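## Task

With the gun's plunger rod already pulled back, put the cartridge into the sealant gun so it sits fully forward in the front ring's cup with its nozzle sticking out through that ring. The loaded gun must end up resting on the table itself, not leaning on any other object. Then declare that you are finished.

## Robot and tools

Robot: two FANUC CRX arms, left_arm (on the +y side) and right_arm, each carrying a Robotiq 140 mm two-finger gripper. The left gripper's fingers can fold at a hinge: a part held in the outer quarter of the pads (near the tips) is squeezed normally, but held nearer the palm it may be pulled in, held loosely, or released; pressing fingertips onto a surface also folds them unless fully closed. The right gripper's fingers are rigid.

Frames: the scene frame has its origin at table-top height midway between the arms, +z up, +x out over the table, +y toward left_arm. Every hand position, quaternion and target an arm reports or receives is in that arm's own base frame. Bases in the scene frame: left_arm (-0.055, +0.313, 0), quat_wxyz (1, 0, 0, -0.008); right_arm (-0.061, -0.329, 0), quat_wxyz (1, 0, 0, +0.004). In gripper axes, fingers point along +z and close along y; end_effector_position is the centre between closed pads (pads 66 mm long), and tips extend about 33 mm past it when nearly closed, 9 mm when wide open. Printed poses may be off by a few centimetres.

Row layout (used by execute_actions and move): always 22 numbers. First left_arm: x, y, z (metres), qw, qx, qy, qz (w first), then gripper position, force_limit, speed, activate. Then the same 11 for right_arm. x,y,z and quaternion are an absolute pose for that gripper in its arm's base frame, not an offset. The four gripper numbers range -1 to 1. position: +1 fully open (140 mm), about -0.8 pads touch, -1 close until blocked. force_limit sets squeeze (roughly 14 N at -1, 40 N at 0, 58 N at +1 for slow closes); speed sets finger rate (about 30 mm/s at -1, 140 at 0, 250 at +1); faster closes grip harder. Both start at +1. activate stays 0; send 1 once only if fault reads 7 or 13 (it closes, reopens and drops any part). For an arm meant to stay put, resend its last reported pose and its current gripper numbers each call; keep a fixed quaternion in every row to hold orientation.

execute_actions(actions, cameras): actions is a list of actions, each a list of up to 15 rows, one per 1/30 s step; a short action repeats its last row to step 15. Any target more than 0.6 m from the gripper's current position along its own axes is refused. An empty list returns the state plus all cameras.

move(target, speed, blend, stop_force, zero, blocking, cameras): target is one row or a list of up to 15 rows; grippers travel in straight lines toward each pose. speed in m/s, 0.002 to 1, default 0.25 (turns limited to twice that in rad/s); one value or one per target. blend in m rounds corners (0 = stop at each). stop_force 12 to 80 N, one value for both arms, ends an arm's path when it feels that much push along its travel; use it slowly, not while the gripper turns, not with changing finger numbers in a list, and omit it when backing off a contact. zero (default true) rezeroes force before moving. blocking=false returns after about 0.5 s while the move continues (not with stop_force). Total 10 s cap. Result adds a move: line: done, off_target, moving, held, fault, plus limits such as paced or held.

wait(seconds 0 to 3600), stop() brakes a running move, zoom_image(camera, region [x0,y0,x1,y1], at most 504x504 px) on cam_high, cam_low, cam_left_wrist, cam_right_wrist (each 672x504). read_manual gives licence texts. finished_scene(scene 1 or 2) ends the scene irreversibly.

Results: each arm's end_effector_position and end_effector_quat_wxyz, Hand target (where it is actually sent), Tool commands, joint velocities, Flange force along gripper x y z (noisy, includes held weight; may read no reading near singular poses), step readings. object_status: 0 moving, 1 blocked while opening, 2 blocked while closing (a grip), 3 reached requested position or pads met. position_measured counts: 3 open, about 75 = 100 mm, 139 = 60 mm, 200 = 20 mm, 230 pads meet. To grip harder, raise force_limit and nudge position (-1 to -0.98); to soften, open and reclose slowly. fault 0 normal.

Motion notes: commanded orientation is clipped to 32 degrees from current per step; one action may fall short, so continue next call. Joints turn at most about 2.6 to 3.9 rad/s. A clearance check blocks arm-to-arm approaches but not everything.

Avoid: contact torque at a joint limit (142 N m for waist, shoulder, elbow; 35.6 for wrist joints) or 150 N outside force triggers a 10 s arm stop. Arms are stiff, so aiming even slightly past firm contact can fault. Pushes between the two arms, or closing one gripper on the other's fingers, can fail the scene. Motor heat builds when holding loads, stretching out or pushing at unreachable poses; MOTOR HOT warns, and an over-temperature stop lasts 30 to 60 s. Do not drop parts, release moving parts, slam or hit fixed things, twist or lever stiff or heavy parts hard, or let anything leave the table. Loose objects may be nudged occasionally. Time passes while you think, so be brief and smooth.

Each tool is called as a command line: name --argument value for each argument, lists and objects as JSON in quotes; but a table of rows of numbers goes row by row, as --pt "numbers of a row", without its own name.

## Session

execute_actions --actions '[]'

Scene clock: 0.00 s.
left_arm: end_effector_position=(+0.6890, -0.2921, +0.3867) position_measured=3 object_status=3 fault=0 end_effector_quat_wxyz=(+0.094, +0.837, -0.418, +0.342) | right_arm: end_effector_position=(+0.4400, +0.1120, +0.3030) position_measured=3 object_status=3 fault=0 end_effector_quat_wxyz=(-0.005, +0.993, +0.099, -0.065)
Joint positions: left_arm=[-0.04 0.219 0.23 0.512 -1.045 0.546] | right_arm=[0.492 0.14 0.312 -0.061 -1.859 1.263]
Joint velocities: within noise
Flange force (N): no reading
Hand target: left_arm +0.6890, -0.2921, +0.3867; +0.094, +0.837, -0.418, +0.342 | right_arm +0.4400, +0.1120, +0.3030; -0.005, +0.993, +0.099, -0.065
Tool commands: left_gripper/position=+1.0 left_gripper/force_limit=+1.0 left_gripper/speed=+1.0 left_gripper/activate=+0.0 right_gripper/position=+1.0 right_gripper/force_limit=+1.0 right_gripper/speed=+1.0 right_gripper/activate=+0.0

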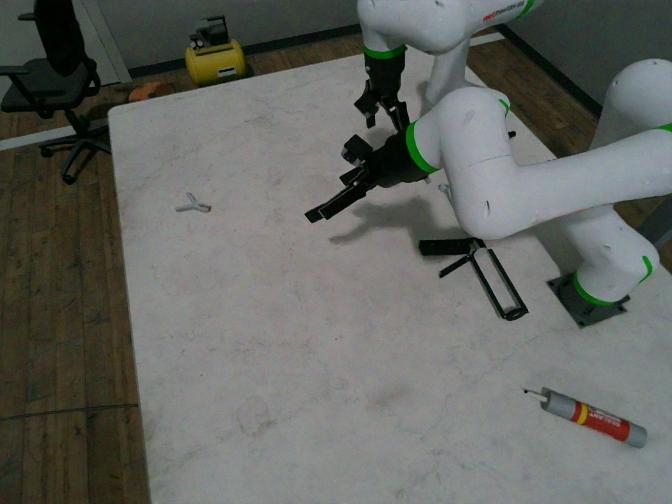

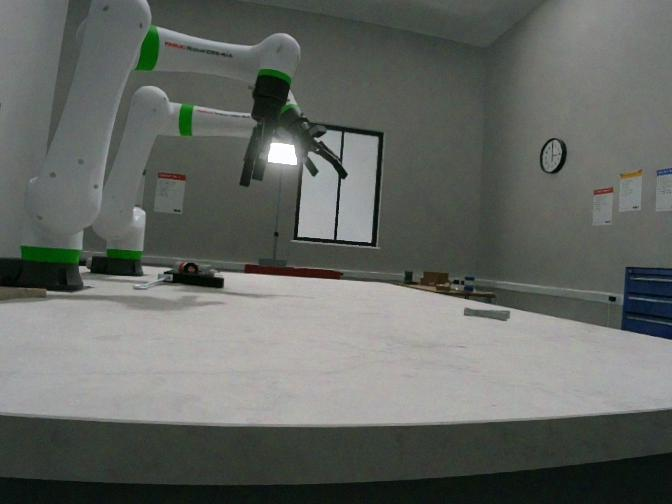

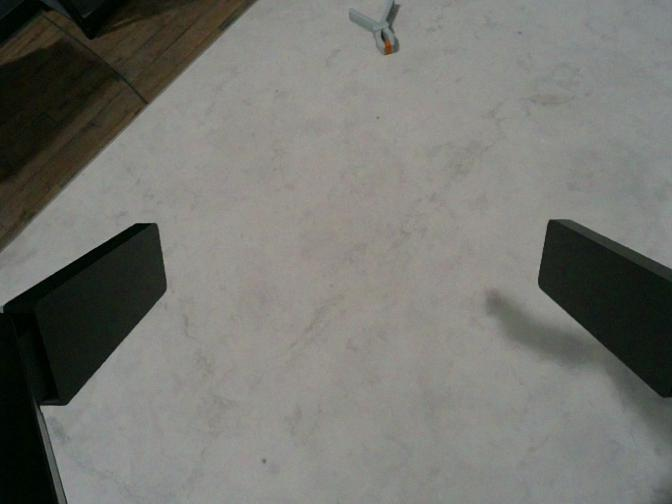

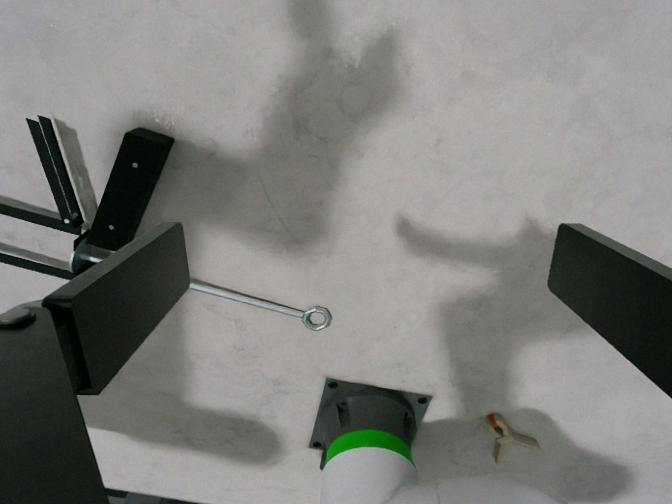

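move --target '[0.28,0.28,0.42,0,1,0,0,1,1,1,0,0.36,0.0,0.45,0,1,0,0,1,1,1,0]' --speed 0.4 --cameras '["all"]'

Scene clock: 13.77 s.
left_arm: end_effector_position=(+0.2800, +0.2800, +0.4200) position_measured=3 object_status=3 fault=0 end_effector_quat_wxyz=(+0.000, +1.000, +0.000, +0.000) | right_arm: end_effector_position=(+0.3600, +0.0000, +0.4500) position_measured=3 object_status=3 fault=0 end_effector_quat_wxyz=(+0.000, +1.000, +0.000, +0.000)
Joint positions: left_arm=[1.12 -0.038 0.398 0 -2.007 0.451] | right_arm=[0.369 -0.092 0.427 0 -2.09 1.201]
Flange force (N): left_arm=[-6.7 5.4 4.0] | right_arm=[6.7 3.4 -2.2]
Hand target: left_arm +0.2800, +0.2800, +0.4200; +0.000, +1.000, +0.000, +0.000 | right_arm +0.3600, +0.0000, +0.4500; +0.000, +1.000, +0.000, +0.000
Off the commanded pose: left_arm 0.000 m, 0 deg | right_arm 0.000 m, 0 deg.
move: done

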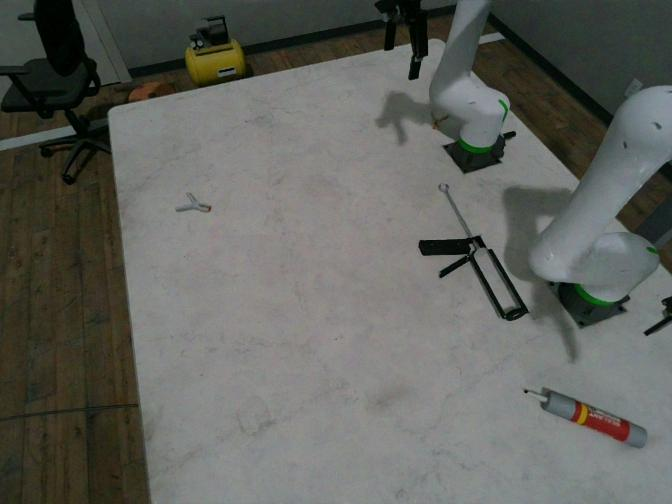

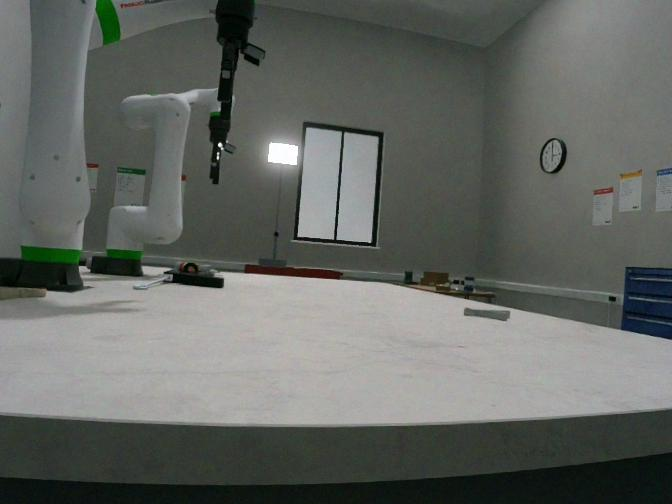

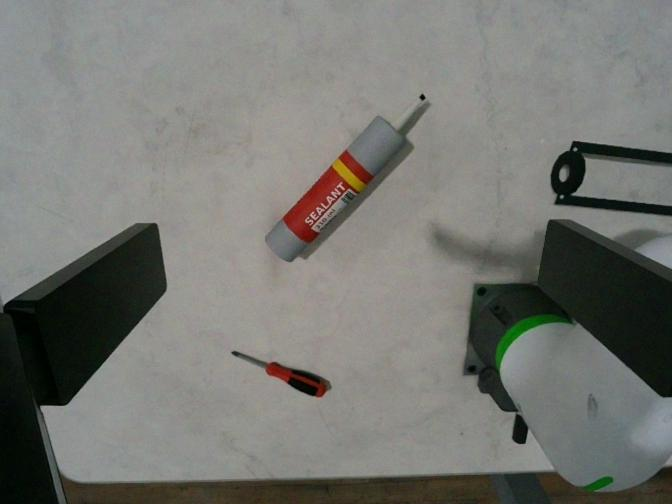

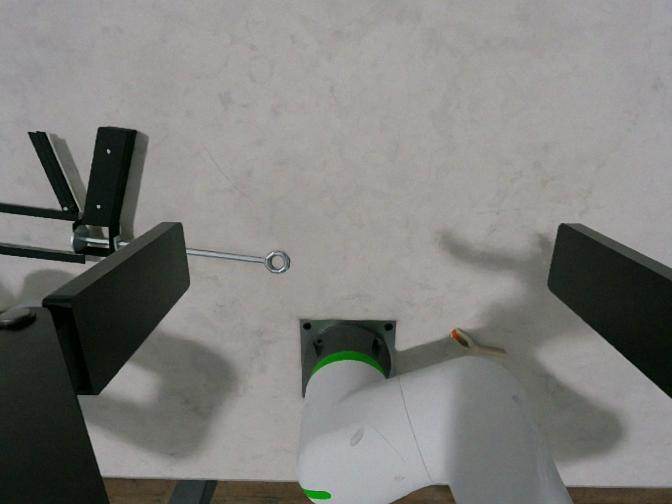

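move --target '[0.325,-0.15,0.26,0,1,0,0,1,1,1,0,0.36,0.0,0.45,0,1,0,0,1,1,1,0]' --speed 0.5 --cameras '["all"]'

zoom_image --camera "cam_high" --region '[400, 170, 560, 330]'

zoom_image --camera "cam_left_wrist" --region '[90, 0, 590, 504]'

zoom_image --camera "cam_low" --region '[120, 230, 260, 310]'

Scene clock: 28.37 s.
left_arm: end_effector_position=(+0.3250, -0.1500, +0.2600) position_measured=3 object_status=3 fault=0 end_effector_quat_wxyz=(+0.000, +1.000, +0.000, +0.000) | right_arm: end_effector_position=(+0.3600, +0.0000, +0.4500) position_measured=3 object_status=3 fault=0 end_effector_quat_wxyz=(+0.000, +1.000, +0.000, +0.000)
Joint positions: left_arm=[-0.061 -0.235 -0.158 0 -1.647 1.632] | right_arm=[0.369 -0.092 0.427 0 -2.09 1.201]
Flange force (N): left_arm=[-4.9 -3.5 0.0] | right_arm=[6.6 3.0 -3.2]
Hand target: left_arm +0.3250, -0.1500, +0.2600; +0.000, +1.000, +0.000, +0.000 | right_arm +0.3600, +0.0000, +0.4500; +0.000, +1.000, +0.000, +0.000
Off the commanded pose: left_arm 0.000 m, 0 deg | right_arm 0.000 m, 0 deg.
move: done

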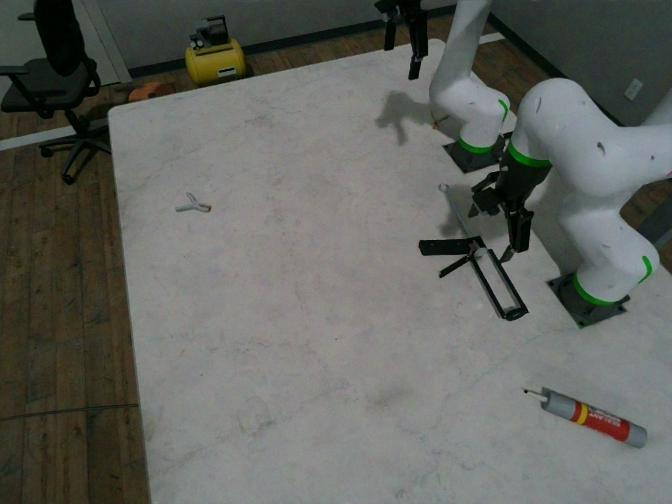

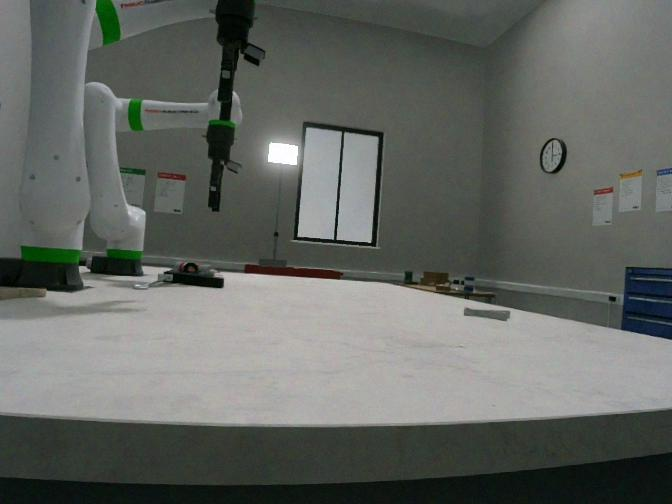

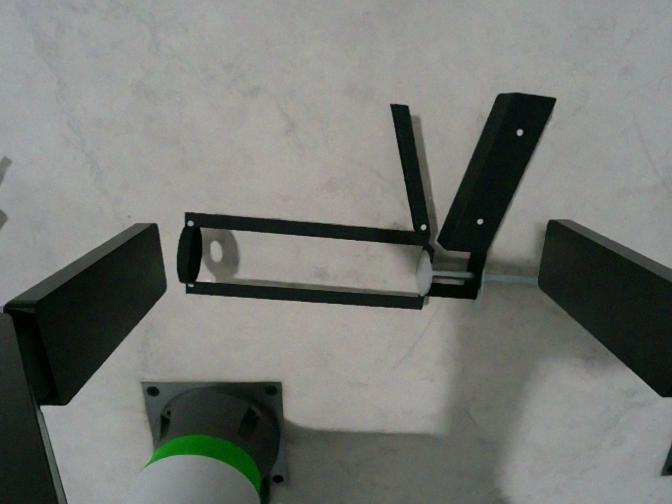

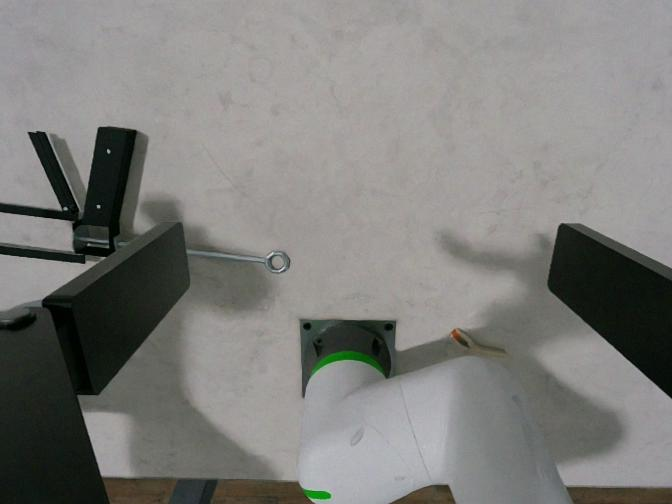

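Scaled by 3.150 from the camera's image (finer frame: 960x720).

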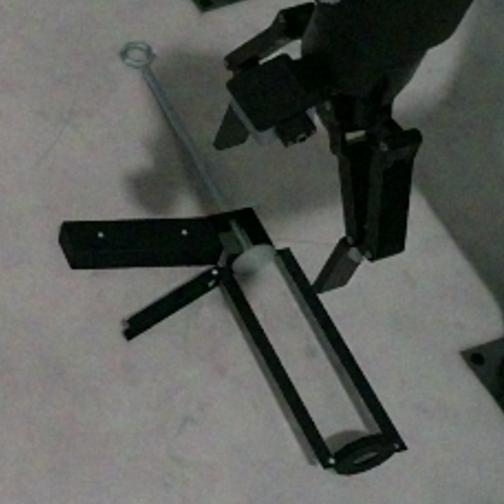

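Scaled by 1.000.

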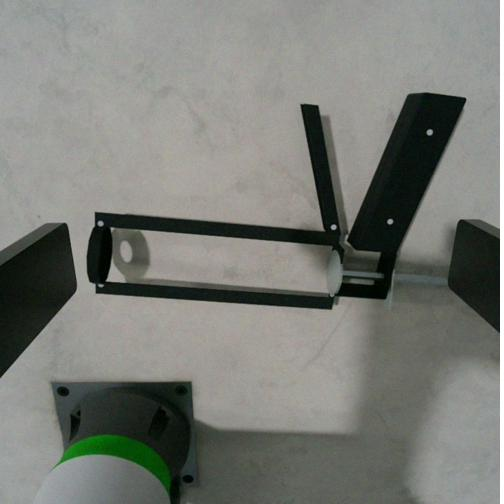

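Scaled by 3.600 from the camera's image (finer frame: 960x720).

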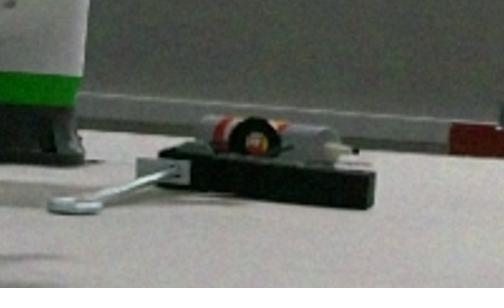

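move --target '[0.2327,0.289,0.17,0,0.9304,-0.3665,0,0.4,1,1,0,0.3274,0.35,0.17,0,0.9856,-0.169,0,0.4,-1,0,0]' --speed 0.5 --cameras '["all"]'

Scene clock: 67.63 s.
left_arm: end_effector_position=(+0.2327, +0.2890, +0.1700) position_measured=78 object_status=3 fault=0 end_effector_quat_wxyz=(+0.000, +0.930, -0.367, +0.000) | right_arm: end_effector_position=(+0.3239, +0.3005, +0.2081) position_measured=78 object_status=3 fault=0 end_effector_quat_wxyz=(-0.002, +0.989, -0.145, -0.008)
Joint positions: left_arm=[1.251 -0.192 -0.334 0 -1.429 -0.431] | right_arm=[1.033 -0.011 -0.077 -0.016 -1.507 0.248]
Flange force (N): left_arm=[-1.7 3.6 -1.6] | right_arm=[6.7 -6.8 0.5]
Hand target: left_arm +0.2327, +0.2890, +0.1700; +0.000, +0.930, -0.367, +0.000 | right_arm +0.3239, +0.3005, +0.2081; -0.002, +0.989, -0.145, -0.008
Off the commanded pose: left_arm 0.000 m, 0 deg | right_arm 0.063 m, 3 deg.
move: held (right_arm; a check stopped the path); limits=held
pose unreachable (right arm): on one or more control steps of this call, first in action 0 (counted from 0), this arm could not follow its commanded pose, so it was not sent that pose on those steps. It may still have moved: this result reports where it is.
cause: moving toward the commanded pose would bring a part of the arm too close to another arm (a part of this arm just beyond joint 4 (forearm roll) and a part of the left arm just beyond its joint 2 (shoulder), along the way the arms are being sent, or toward where that arm still pushes).

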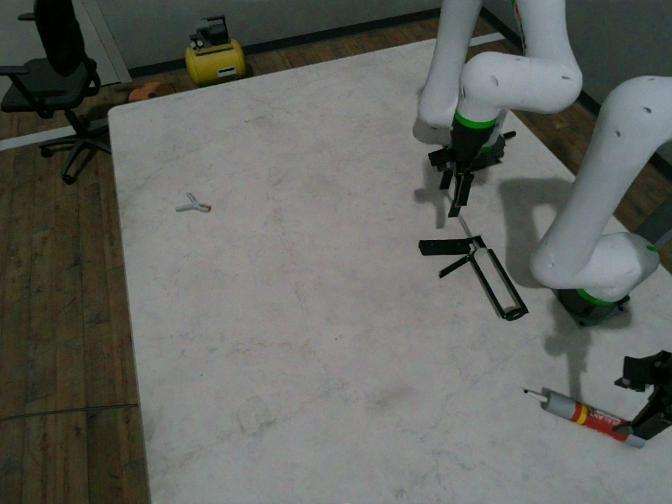

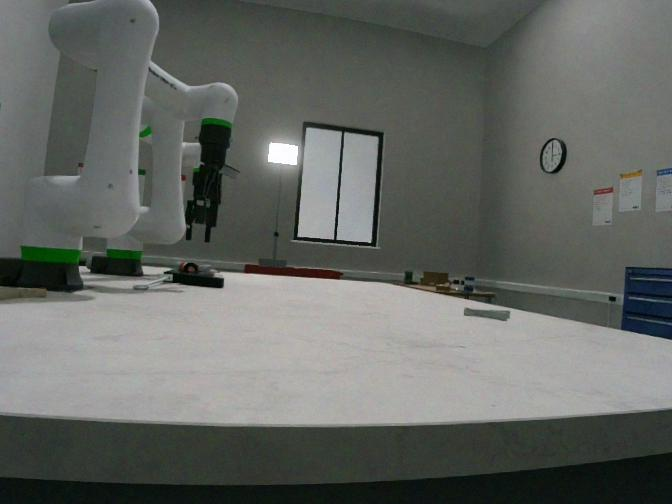

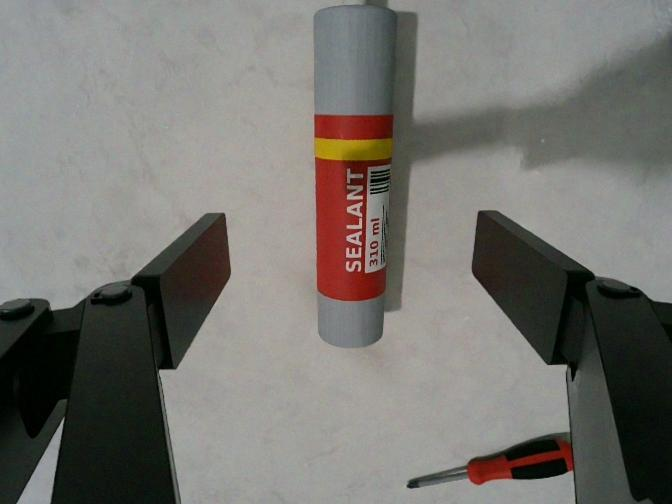

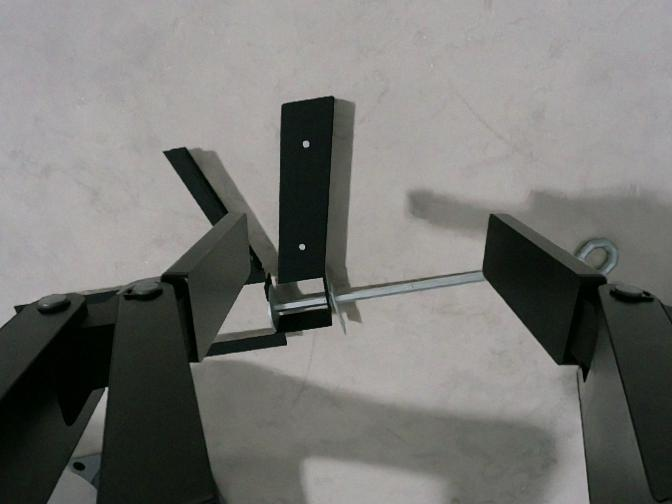

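move --pt "0.2327 0.289 0.055 0 0.9304 -0.3665 0 0.4 1 1 0 0.36 0.0 0.40 0 1 0 0 0.4 -1 0 0" --pt "0.2327 0.289 0.055 0 0.9304 -0.3665 0 -1 -0.2 -1 0 0.36 0.0 0.40 0 1 0 0 0.4 -1 0 0" --speed 0.25 --cameras '["cam_high","cam_low","cam_left_wrist"]'

zoom_image --camera "cam_low" --region '[120, 200, 260, 310]'

Scene clock: 77.20 s.
left_arm: end_effector_position=(+0.2327, +0.2890, +0.0550) position_measured=157 object_status=2 fault=0 end_effector_quat_wxyz=(+0.000, +0.930, -0.366, +0.000) | right_arm: end_effector_position=(+0.3600, +0.0000, +0.4000) position_measured=78 object_status=3 fault=0 end_effector_quat_wxyz=(+0.000, +1.000, +0.000, +0.000)
Joint positions: left_arm=[1.251 -0.104 -0.539 0 -1.136 -0.431] | right_arm=[0.369 -0.149 0.247 0 -1.967 1.201]
Flange force (N): left_arm=[0.2 4.7 -8.3] | right_arm=[6.3 3.5 -1.7]
Hand target: left_arm +0.2327, +0.2890, +0.0550; +0.000, +0.930, -0.367, +0.000 | right_arm +0.3600, +0.0000, +0.4000; +0.000, +1.000, +0.000, +0.000
Off the commanded pose: left_arm 0.000 m, 0 deg | right_arm 0.000 m, 0 deg.
move: done

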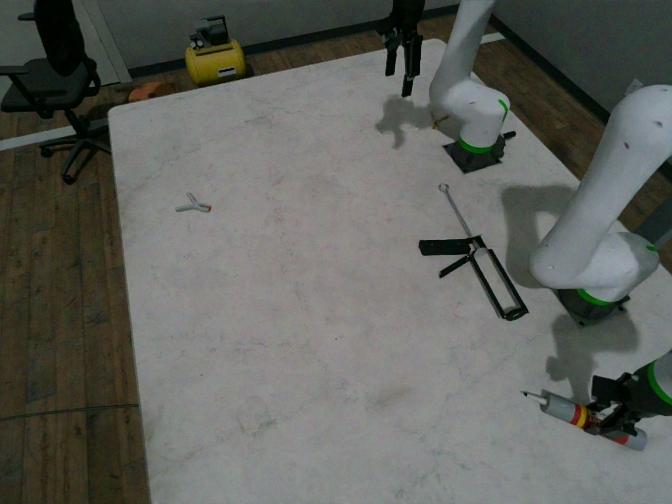

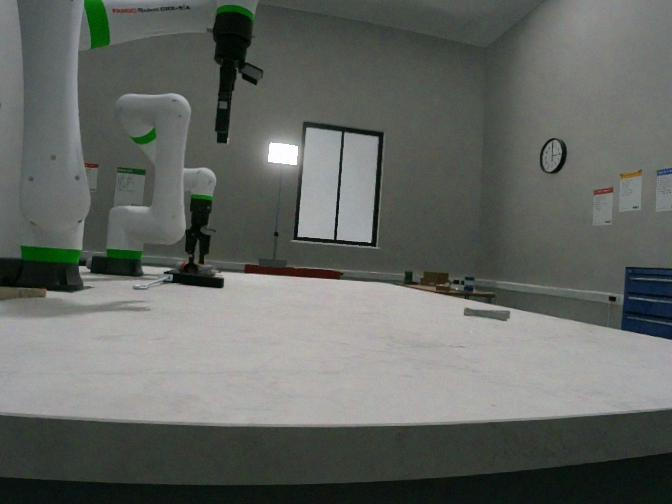

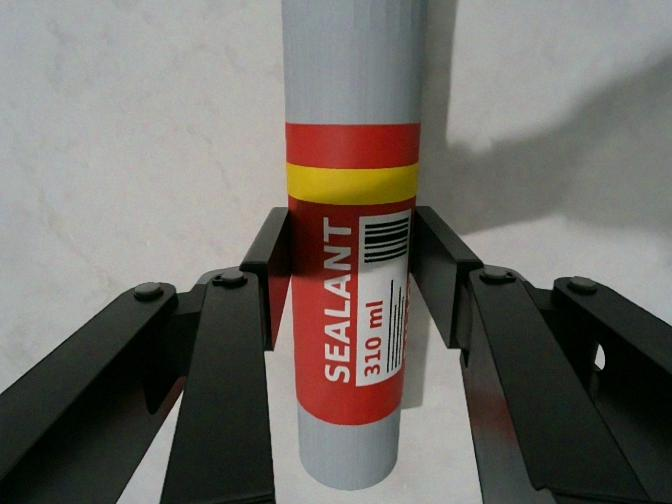

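Scaled by 3.600 from the camera's image (finer frame: 960x720).

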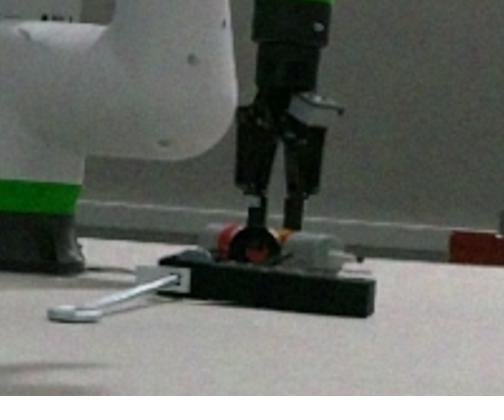

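move --pt "0.2327 0.289 0.2 0 0.9304 -0.3665 0 -1 -0.2 -1 0 0.36 0.0 0.40 0 1 0 0 0.4 -1 0 0" --pt "0.33 0.05 0.23 0 0.9833 0.1822 0 -1 -0.2 -1 0 0.36 0.0 0.40 0 1 0 0 0.4 -1 0 0" --pt "0.2265 -0.2 0.18 0.0772 0.7267 0.6776 -0.0828 -1 -0.2 -1 0 0.36 0.0 0.40 0 1 0 0 0.4 -1 0 0" --speed 0.35 --blend '[0.03,0.05,0]' --cameras '["all"]'

zoom_image --camera "cam_high" --region '[400, 150, 560, 330]'

Scene clock: 102.13 s.
left_arm: end_effector_position=(+0.2265, -0.2000, +0.1800) position_measured=157 object_status=2 fault=0 end_effector_quat_wxyz=(+0.077, +0.727, +0.678, -0.083) | right_arm: end_effector_position=(+0.3600, +0.0000, +0.4000) position_measured=78 object_status=3 fault=0 end_effector_quat_wxyz=(+0.000, +1.000, +0.000, +0.000)
Joint positions: left_arm=[0.029 -0.516 -0.617 0.226 -1.495 3.023] | right_arm=[0.369 -0.149 0.247 0 -1.967 1.201]
Flange force (N): left_arm=[3.1 -3.0 2.8] | right_arm=[6.6 3.0 -2.0]
Hand target: left_arm +0.2265, -0.2000, +0.1800; +0.077, +0.727, +0.678, -0.083 | right_arm +0.3600, +0.0000, +0.4000; +0.000, +1.000, +0.000, +0.000
Off the commanded pose: left_arm 0.000 m, 0 deg | right_arm 0.000 m, 0 deg.
move: done

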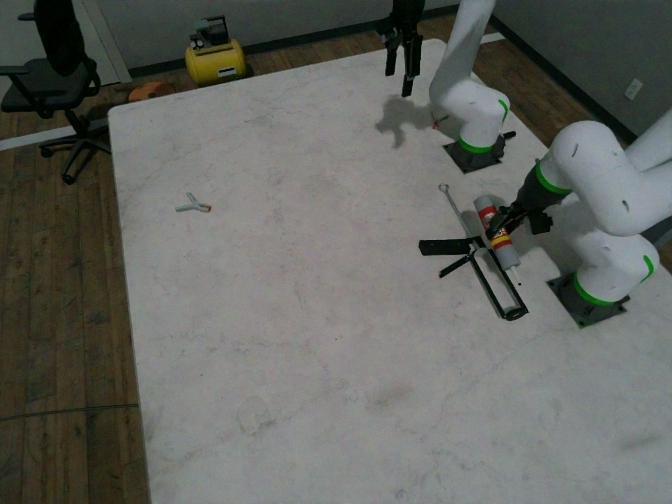

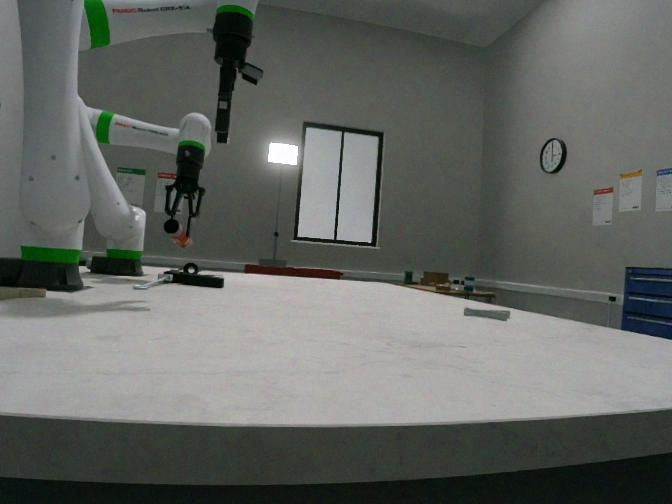

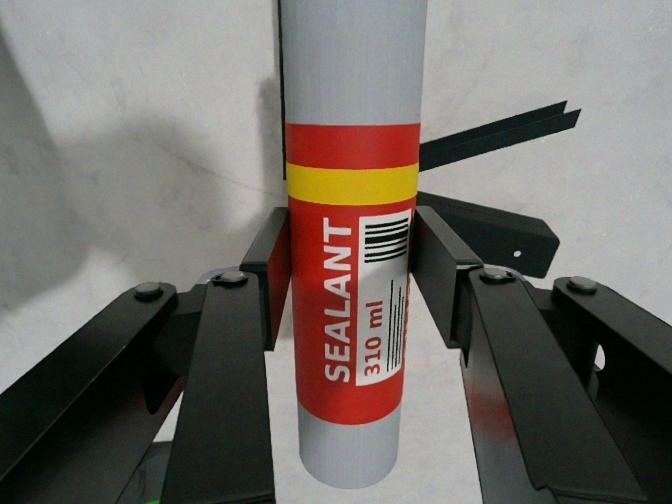

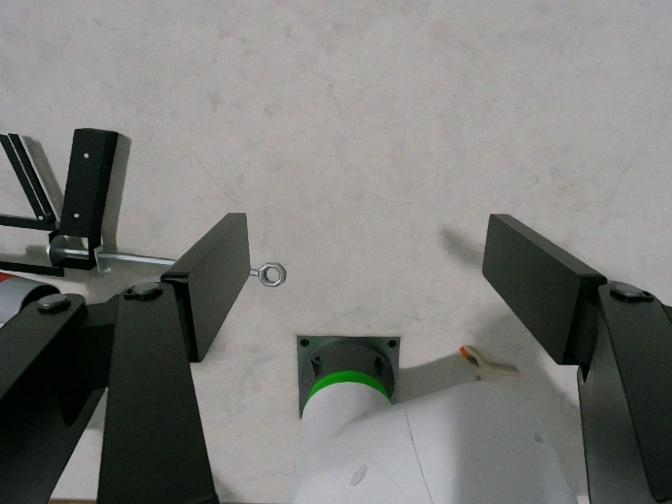

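Scaled by 2.800 from the camera's image (finer frame: 960x720).

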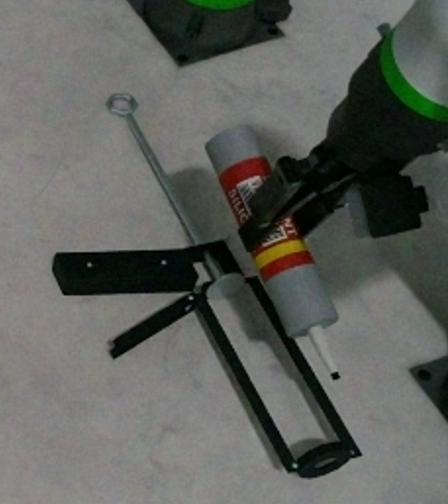

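move --target '[0.2265,-0.2,0.16,0.0772,0.7267,0.6776,-0.0828,-1,-0.2,-1,0,0.459,0.485,0.24,-0.0705,0.929,-0.238,-0.275,1.0,-1,0,0]' --speed 0.5 --cameras '["all"]'

zoom_image --camera "cam_high" --region '[400, 150, 560, 330]'

Scene clock: 117.27 s.
left_arm: end_effector_position=(+0.2265, -0.2000, +0.1600) position_measured=157 object_status=2 fault=0 end_effector_quat_wxyz=(+0.077, +0.727, +0.678, -0.083) | right_arm: end_effector_position=(+0.4590, +0.4850, +0.2400) position_measured=3 object_status=3 fault=0 end_effector_quat_wxyz=(-0.071, +0.929, -0.238, -0.275)
Joint positions: left_arm=[0.029 -0.512 -0.662 0.228 -1.448 3.012] | right_arm=[0.701 0.836 1.191 -0.615 -2.066 0.107]
Flange force (N): left_arm=[2.0 -2.8 3.0] | right_arm=no reading
Hand target: left_arm +0.2265, -0.2000, +0.1600; +0.077, +0.727, +0.678, -0.083 | right_arm +0.4590, +0.4850, +0.2400; -0.070, +0.929, -0.238, -0.275
Off the commanded pose: left_arm 0.000 m, 0 deg | right_arm 0.000 m, 0 deg.
move: done

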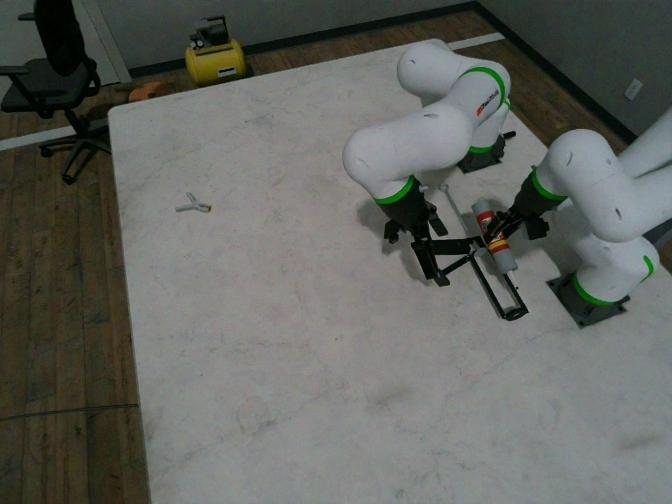

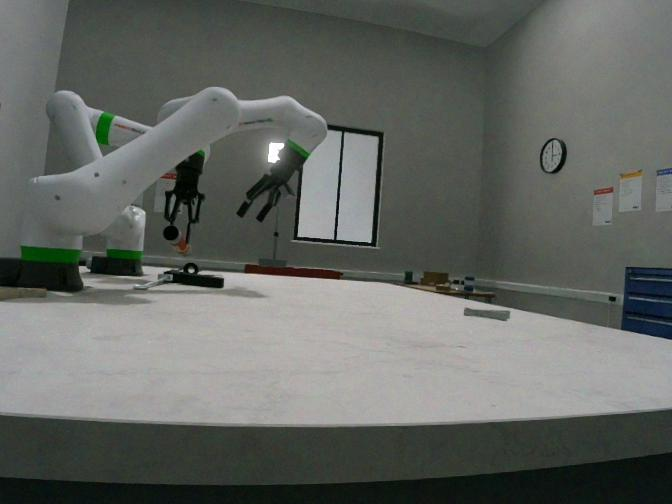

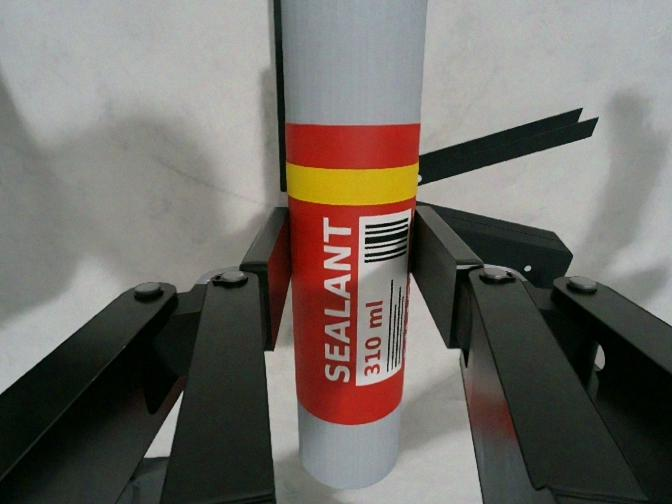

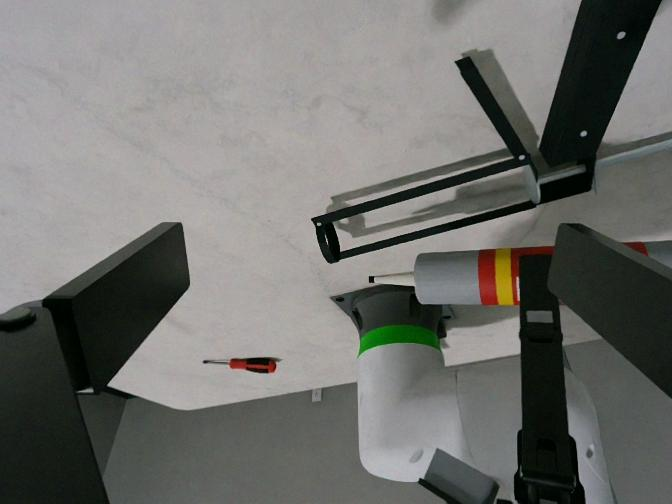

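Scaled by 2.800 from the camera's image (finer frame: 960x720).

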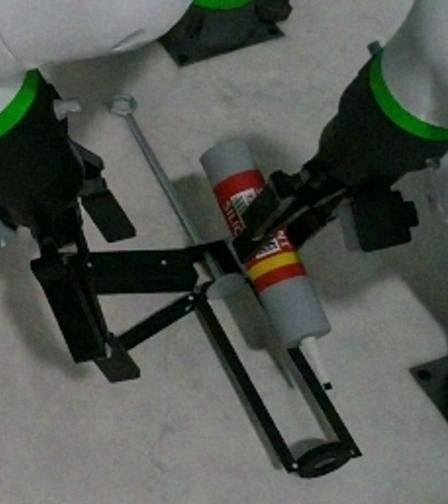

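move --target '[0.2292,-0.1699,0.1009,0.089,0.7251,0.6762,-0.0955,-1,-0.2,-1,0,0.459,0.485,0.24,-0.0705,0.929,-0.238,-0.275,1.0,-1,0,0]' --speed 0.1 --cameras '["cam_right_wrist","cam_high"]'

zoom_image --camera "cam_right_wrist" --region '[280, 120, 620, 360]'

zoom_image --camera "cam_high" --region '[460, 210, 560, 330]'

Scene clock: 152.40 s.
left_arm: end_effector_position=(+0.2292, -0.1699, +0.1009) position_measured=157 object_status=2 fault=0 end_effector_quat_wxyz=(+0.089, +0.725, +0.676, -0.095) | right_arm: end_effector_position=(+0.4590, +0.4850, +0.2400) position_measured=3 object_status=3 fault=0 end_effector_quat_wxyz=(-0.070, +0.929, -0.238, -0.275)
Joint positions: left_arm=[0.212 -0.529 -0.825 0.257 -1.357 2.794] | right_arm=[0.701 0.836 1.191 -0.615 -2.066 0.107]
Flange force (N): left_arm=[1.7 -2.6 3.2] | right_arm=no reading
Hand target: left_arm +0.2292, -0.1699, +0.1009; +0.089, +0.725, +0.676, -0.095 | right_arm +0.4590, +0.4850, +0.2400; -0.070, +0.929, -0.238, -0.275
Off the commanded pose: left_arm 0.000 m, 0 deg | right_arm 0.000 m, 0 deg.
move: done
Images, in order (width x height): cam_high 672x504, cam_right_wrist 672x504.

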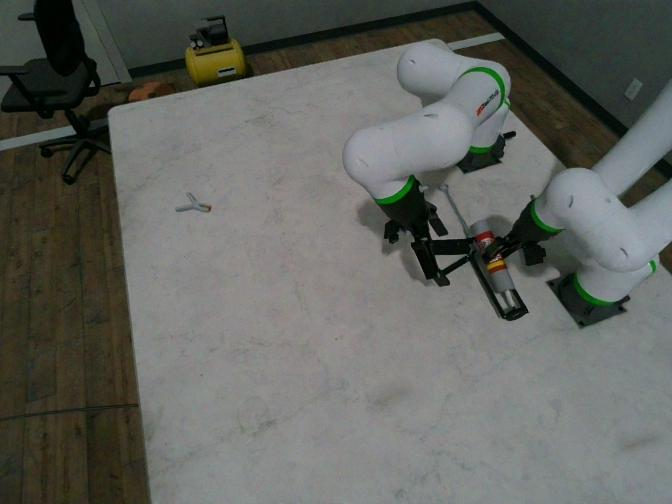

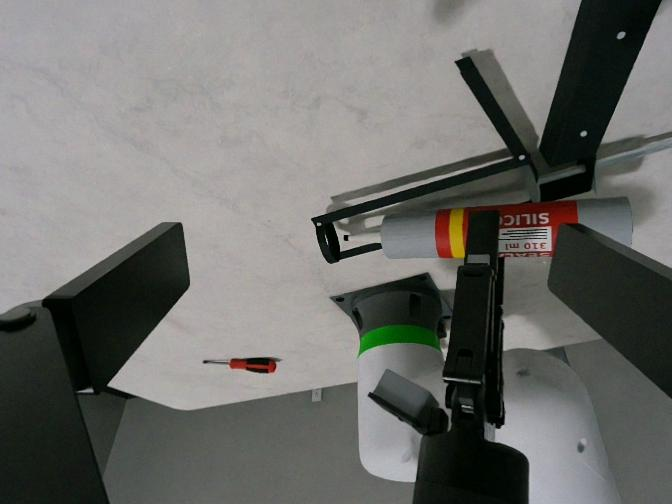

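Scaled by 1.482 from the camera's image (finer frame: 960x720).

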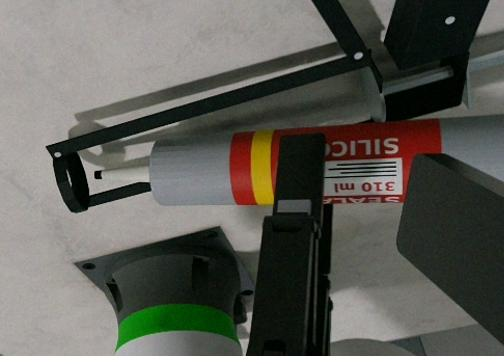

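Scaled by 4.200 from the camera's image (finer frame: 960x720).

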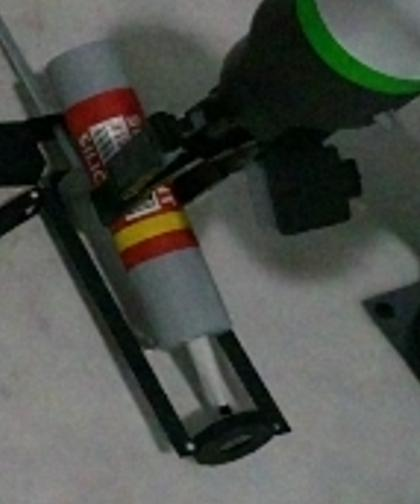

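move --pt "0.2309 -0.1459 0.0944 0.089 0.7251 0.6762 -0.0955 -1 -0.2 -1 0 0.459 0.485 0.24 -0.0705 0.929 -0.238 -0.275 1.0 -1 0 0" --pt "0.2322 -0.1265 0.0893 0.089 0.7251 0.6762 -0.0955 -1 -0.2 -1 0 0.459 0.485 0.24 -0.0705 0.929 -0.238 -0.275 1.0 -1 0 0" --speed 0.05 --stop_force 15 --cameras '["cam_right_wrist","cam_high"]'

zoom_image --camera "cam_right_wrist" --region '[280, 120, 620, 360]'

zoom_image --camera "cam_high" --region '[460, 210, 560, 330]'

Scene clock: 168.37 s.
left_arm: end_effector_position=(+0.2322, -0.1265, +0.0893) position_measured=157 object_status=2 fault=0 end_effector_quat_wxyz=(+0.089, +0.725, +0.676, -0.095) | right_arm: end_effector_position=(+0.4590, +0.4850, +0.2400) position_measured=3 object_status=3 fault=0 end_effector_quat_wxyz=(-0.070, +0.929, -0.238, -0.275)
Joint positions: left_arm=[0.408 -0.548 -0.856 0.236 -1.391 2.606] | right_arm=[0.701 0.836 1.191 -0.615 -2.066 0.107]
Flange force (N): left_arm=[-0.9 -2.0 2.7] | right_arm=no reading
Hand target: left_arm +0.2322, -0.1265, +0.0893; +0.089, +0.725, +0.676, -0.095 | right_arm +0.4590, +0.4850, +0.2400; -0.070, +0.929, -0.238, -0.275
Off the commanded pose: left_arm 0.000 m, 0 deg | right_arm 0.000 m, 0 deg.
move: done
Images, in order (width x height): cam_high 672x504, cam_right_wrist 672x504.

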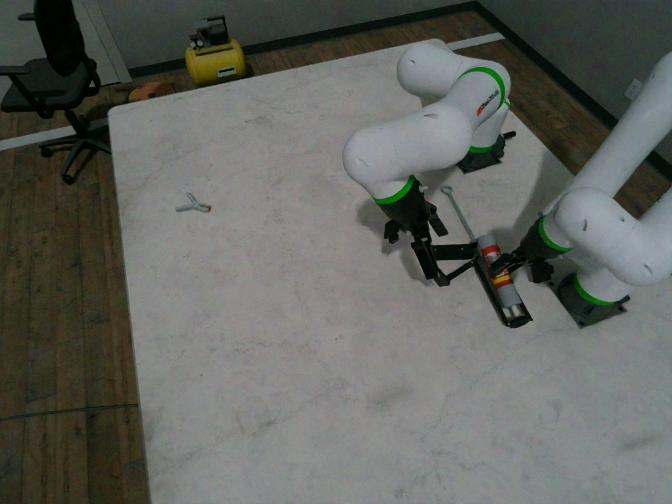

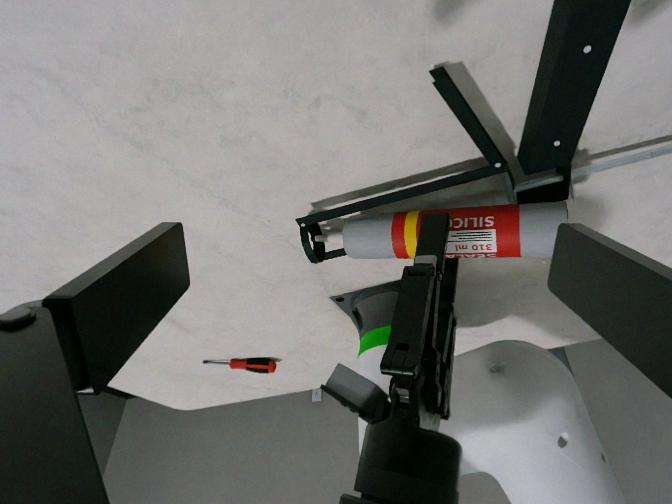

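Scaled by 1.482 from the camera's image (finer frame: 960x720).

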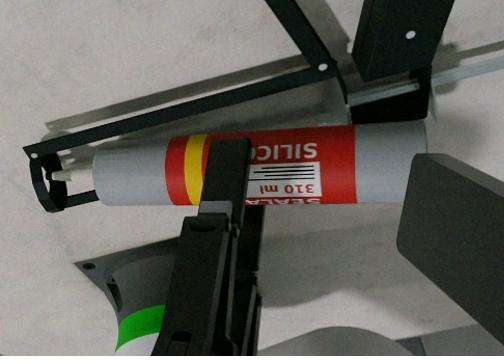

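Scaled by 4.200 from the camera's image (finer frame: 960x720).

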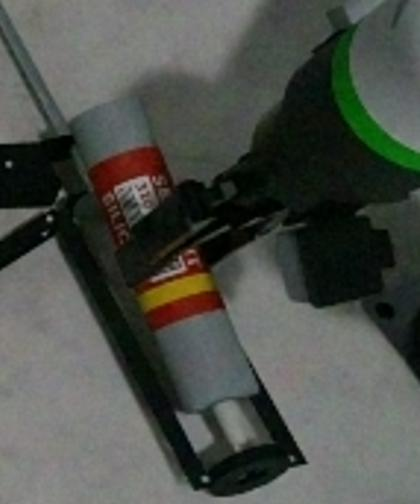

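zoom_image --camera "cam_right_wrist" --region '[285, 205, 365, 275]'

zoom_image --camera "cam_high" --region '[495, 295, 545, 335]'

Scaled by 6.300 from the camera's image (finer frame: 960x720).

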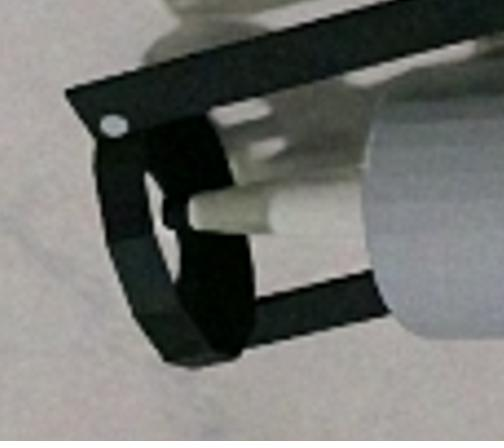

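Scaled by 10.080 from the camera's image (finer frame: 960x720).

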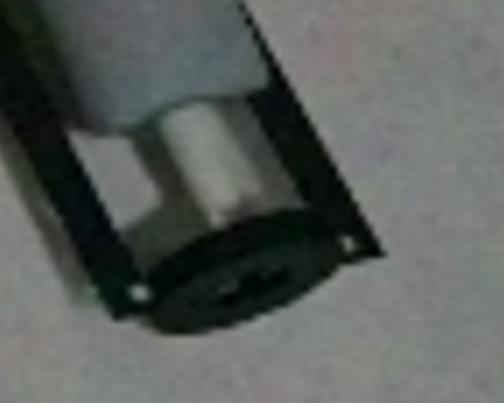

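move --target '[0.2318,-0.1587,0.1062,0.089,0.7251,0.6762,-0.0955,-1,-0.2,-1,0,0.459,0.485,0.24,-0.0705,0.929,-0.238,-0.275,1.0,-1,0,0]' --speed 0.1 --cameras '["cam_right_wrist","cam_high"]'

zoom_image --camera "cam_right_wrist" --region '[285, 195, 405, 275]'

zoom_image --camera "cam_high" --region '[485, 275, 545, 335]'

Scene clock: 191.70 s.
left_arm: end_effector_position=(+0.2318, -0.1587, +0.1062) position_measured=157 object_status=2 fault=0 end_effector_quat_wxyz=(+0.089, +0.725, +0.676, -0.096) | right_arm: end_effector_position=(+0.4590, +0.4850, +0.2400) position_measured=3 object_status=3 fault=0 end_effector_quat_wxyz=(-0.070, +0.929, -0.238, -0.275)
Joint positions: left_arm=[0.261 -0.536 -0.814 0.252 -1.385 2.753] | right_arm=[0.701 0.836 1.191 -0.615 -2.066 0.107]
Flange force (N): left_arm=[0.4 -2.5 2.7] | right_arm=no reading
Hand target: left_arm +0.2318, -0.1587, +0.1062; +0.089, +0.725, +0.676, -0.095 | right_arm +0.4590, +0.4850, +0.2400; -0.070, +0.929, -0.238, -0.275
Off the commanded pose: left_arm 0.000 m, 0 deg | right_arm 0.000 m, 0 deg.
move: done
Images, in order (width x height): cam_high 672x504, cam_right_wrist 672x504.

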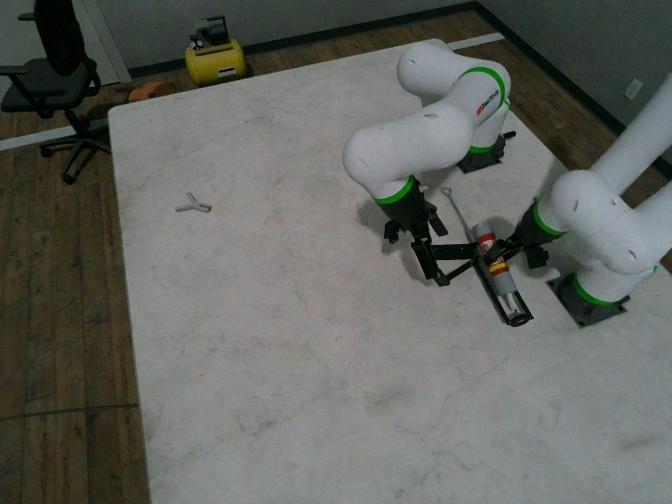

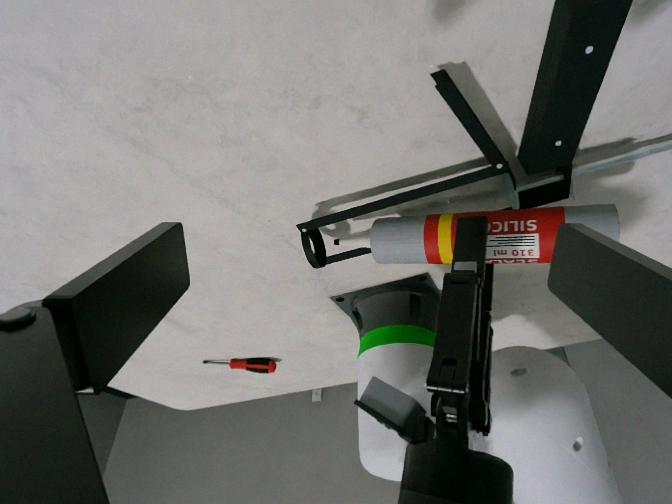

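Scaled by 4.200 from the camera's image (finer frame: 960x720).

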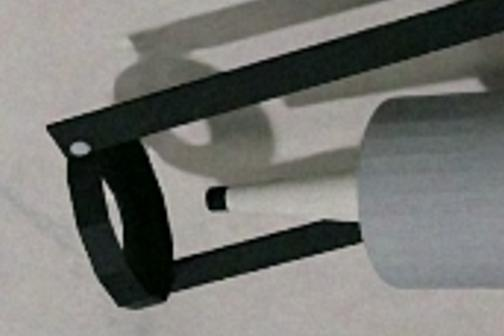

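Scaled by 8.400 from the camera's image (finer frame: 960x720).

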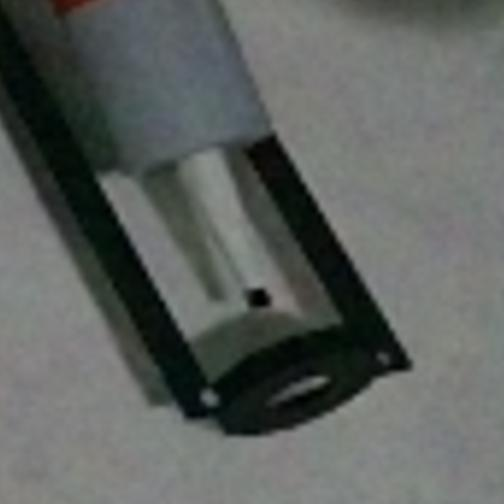

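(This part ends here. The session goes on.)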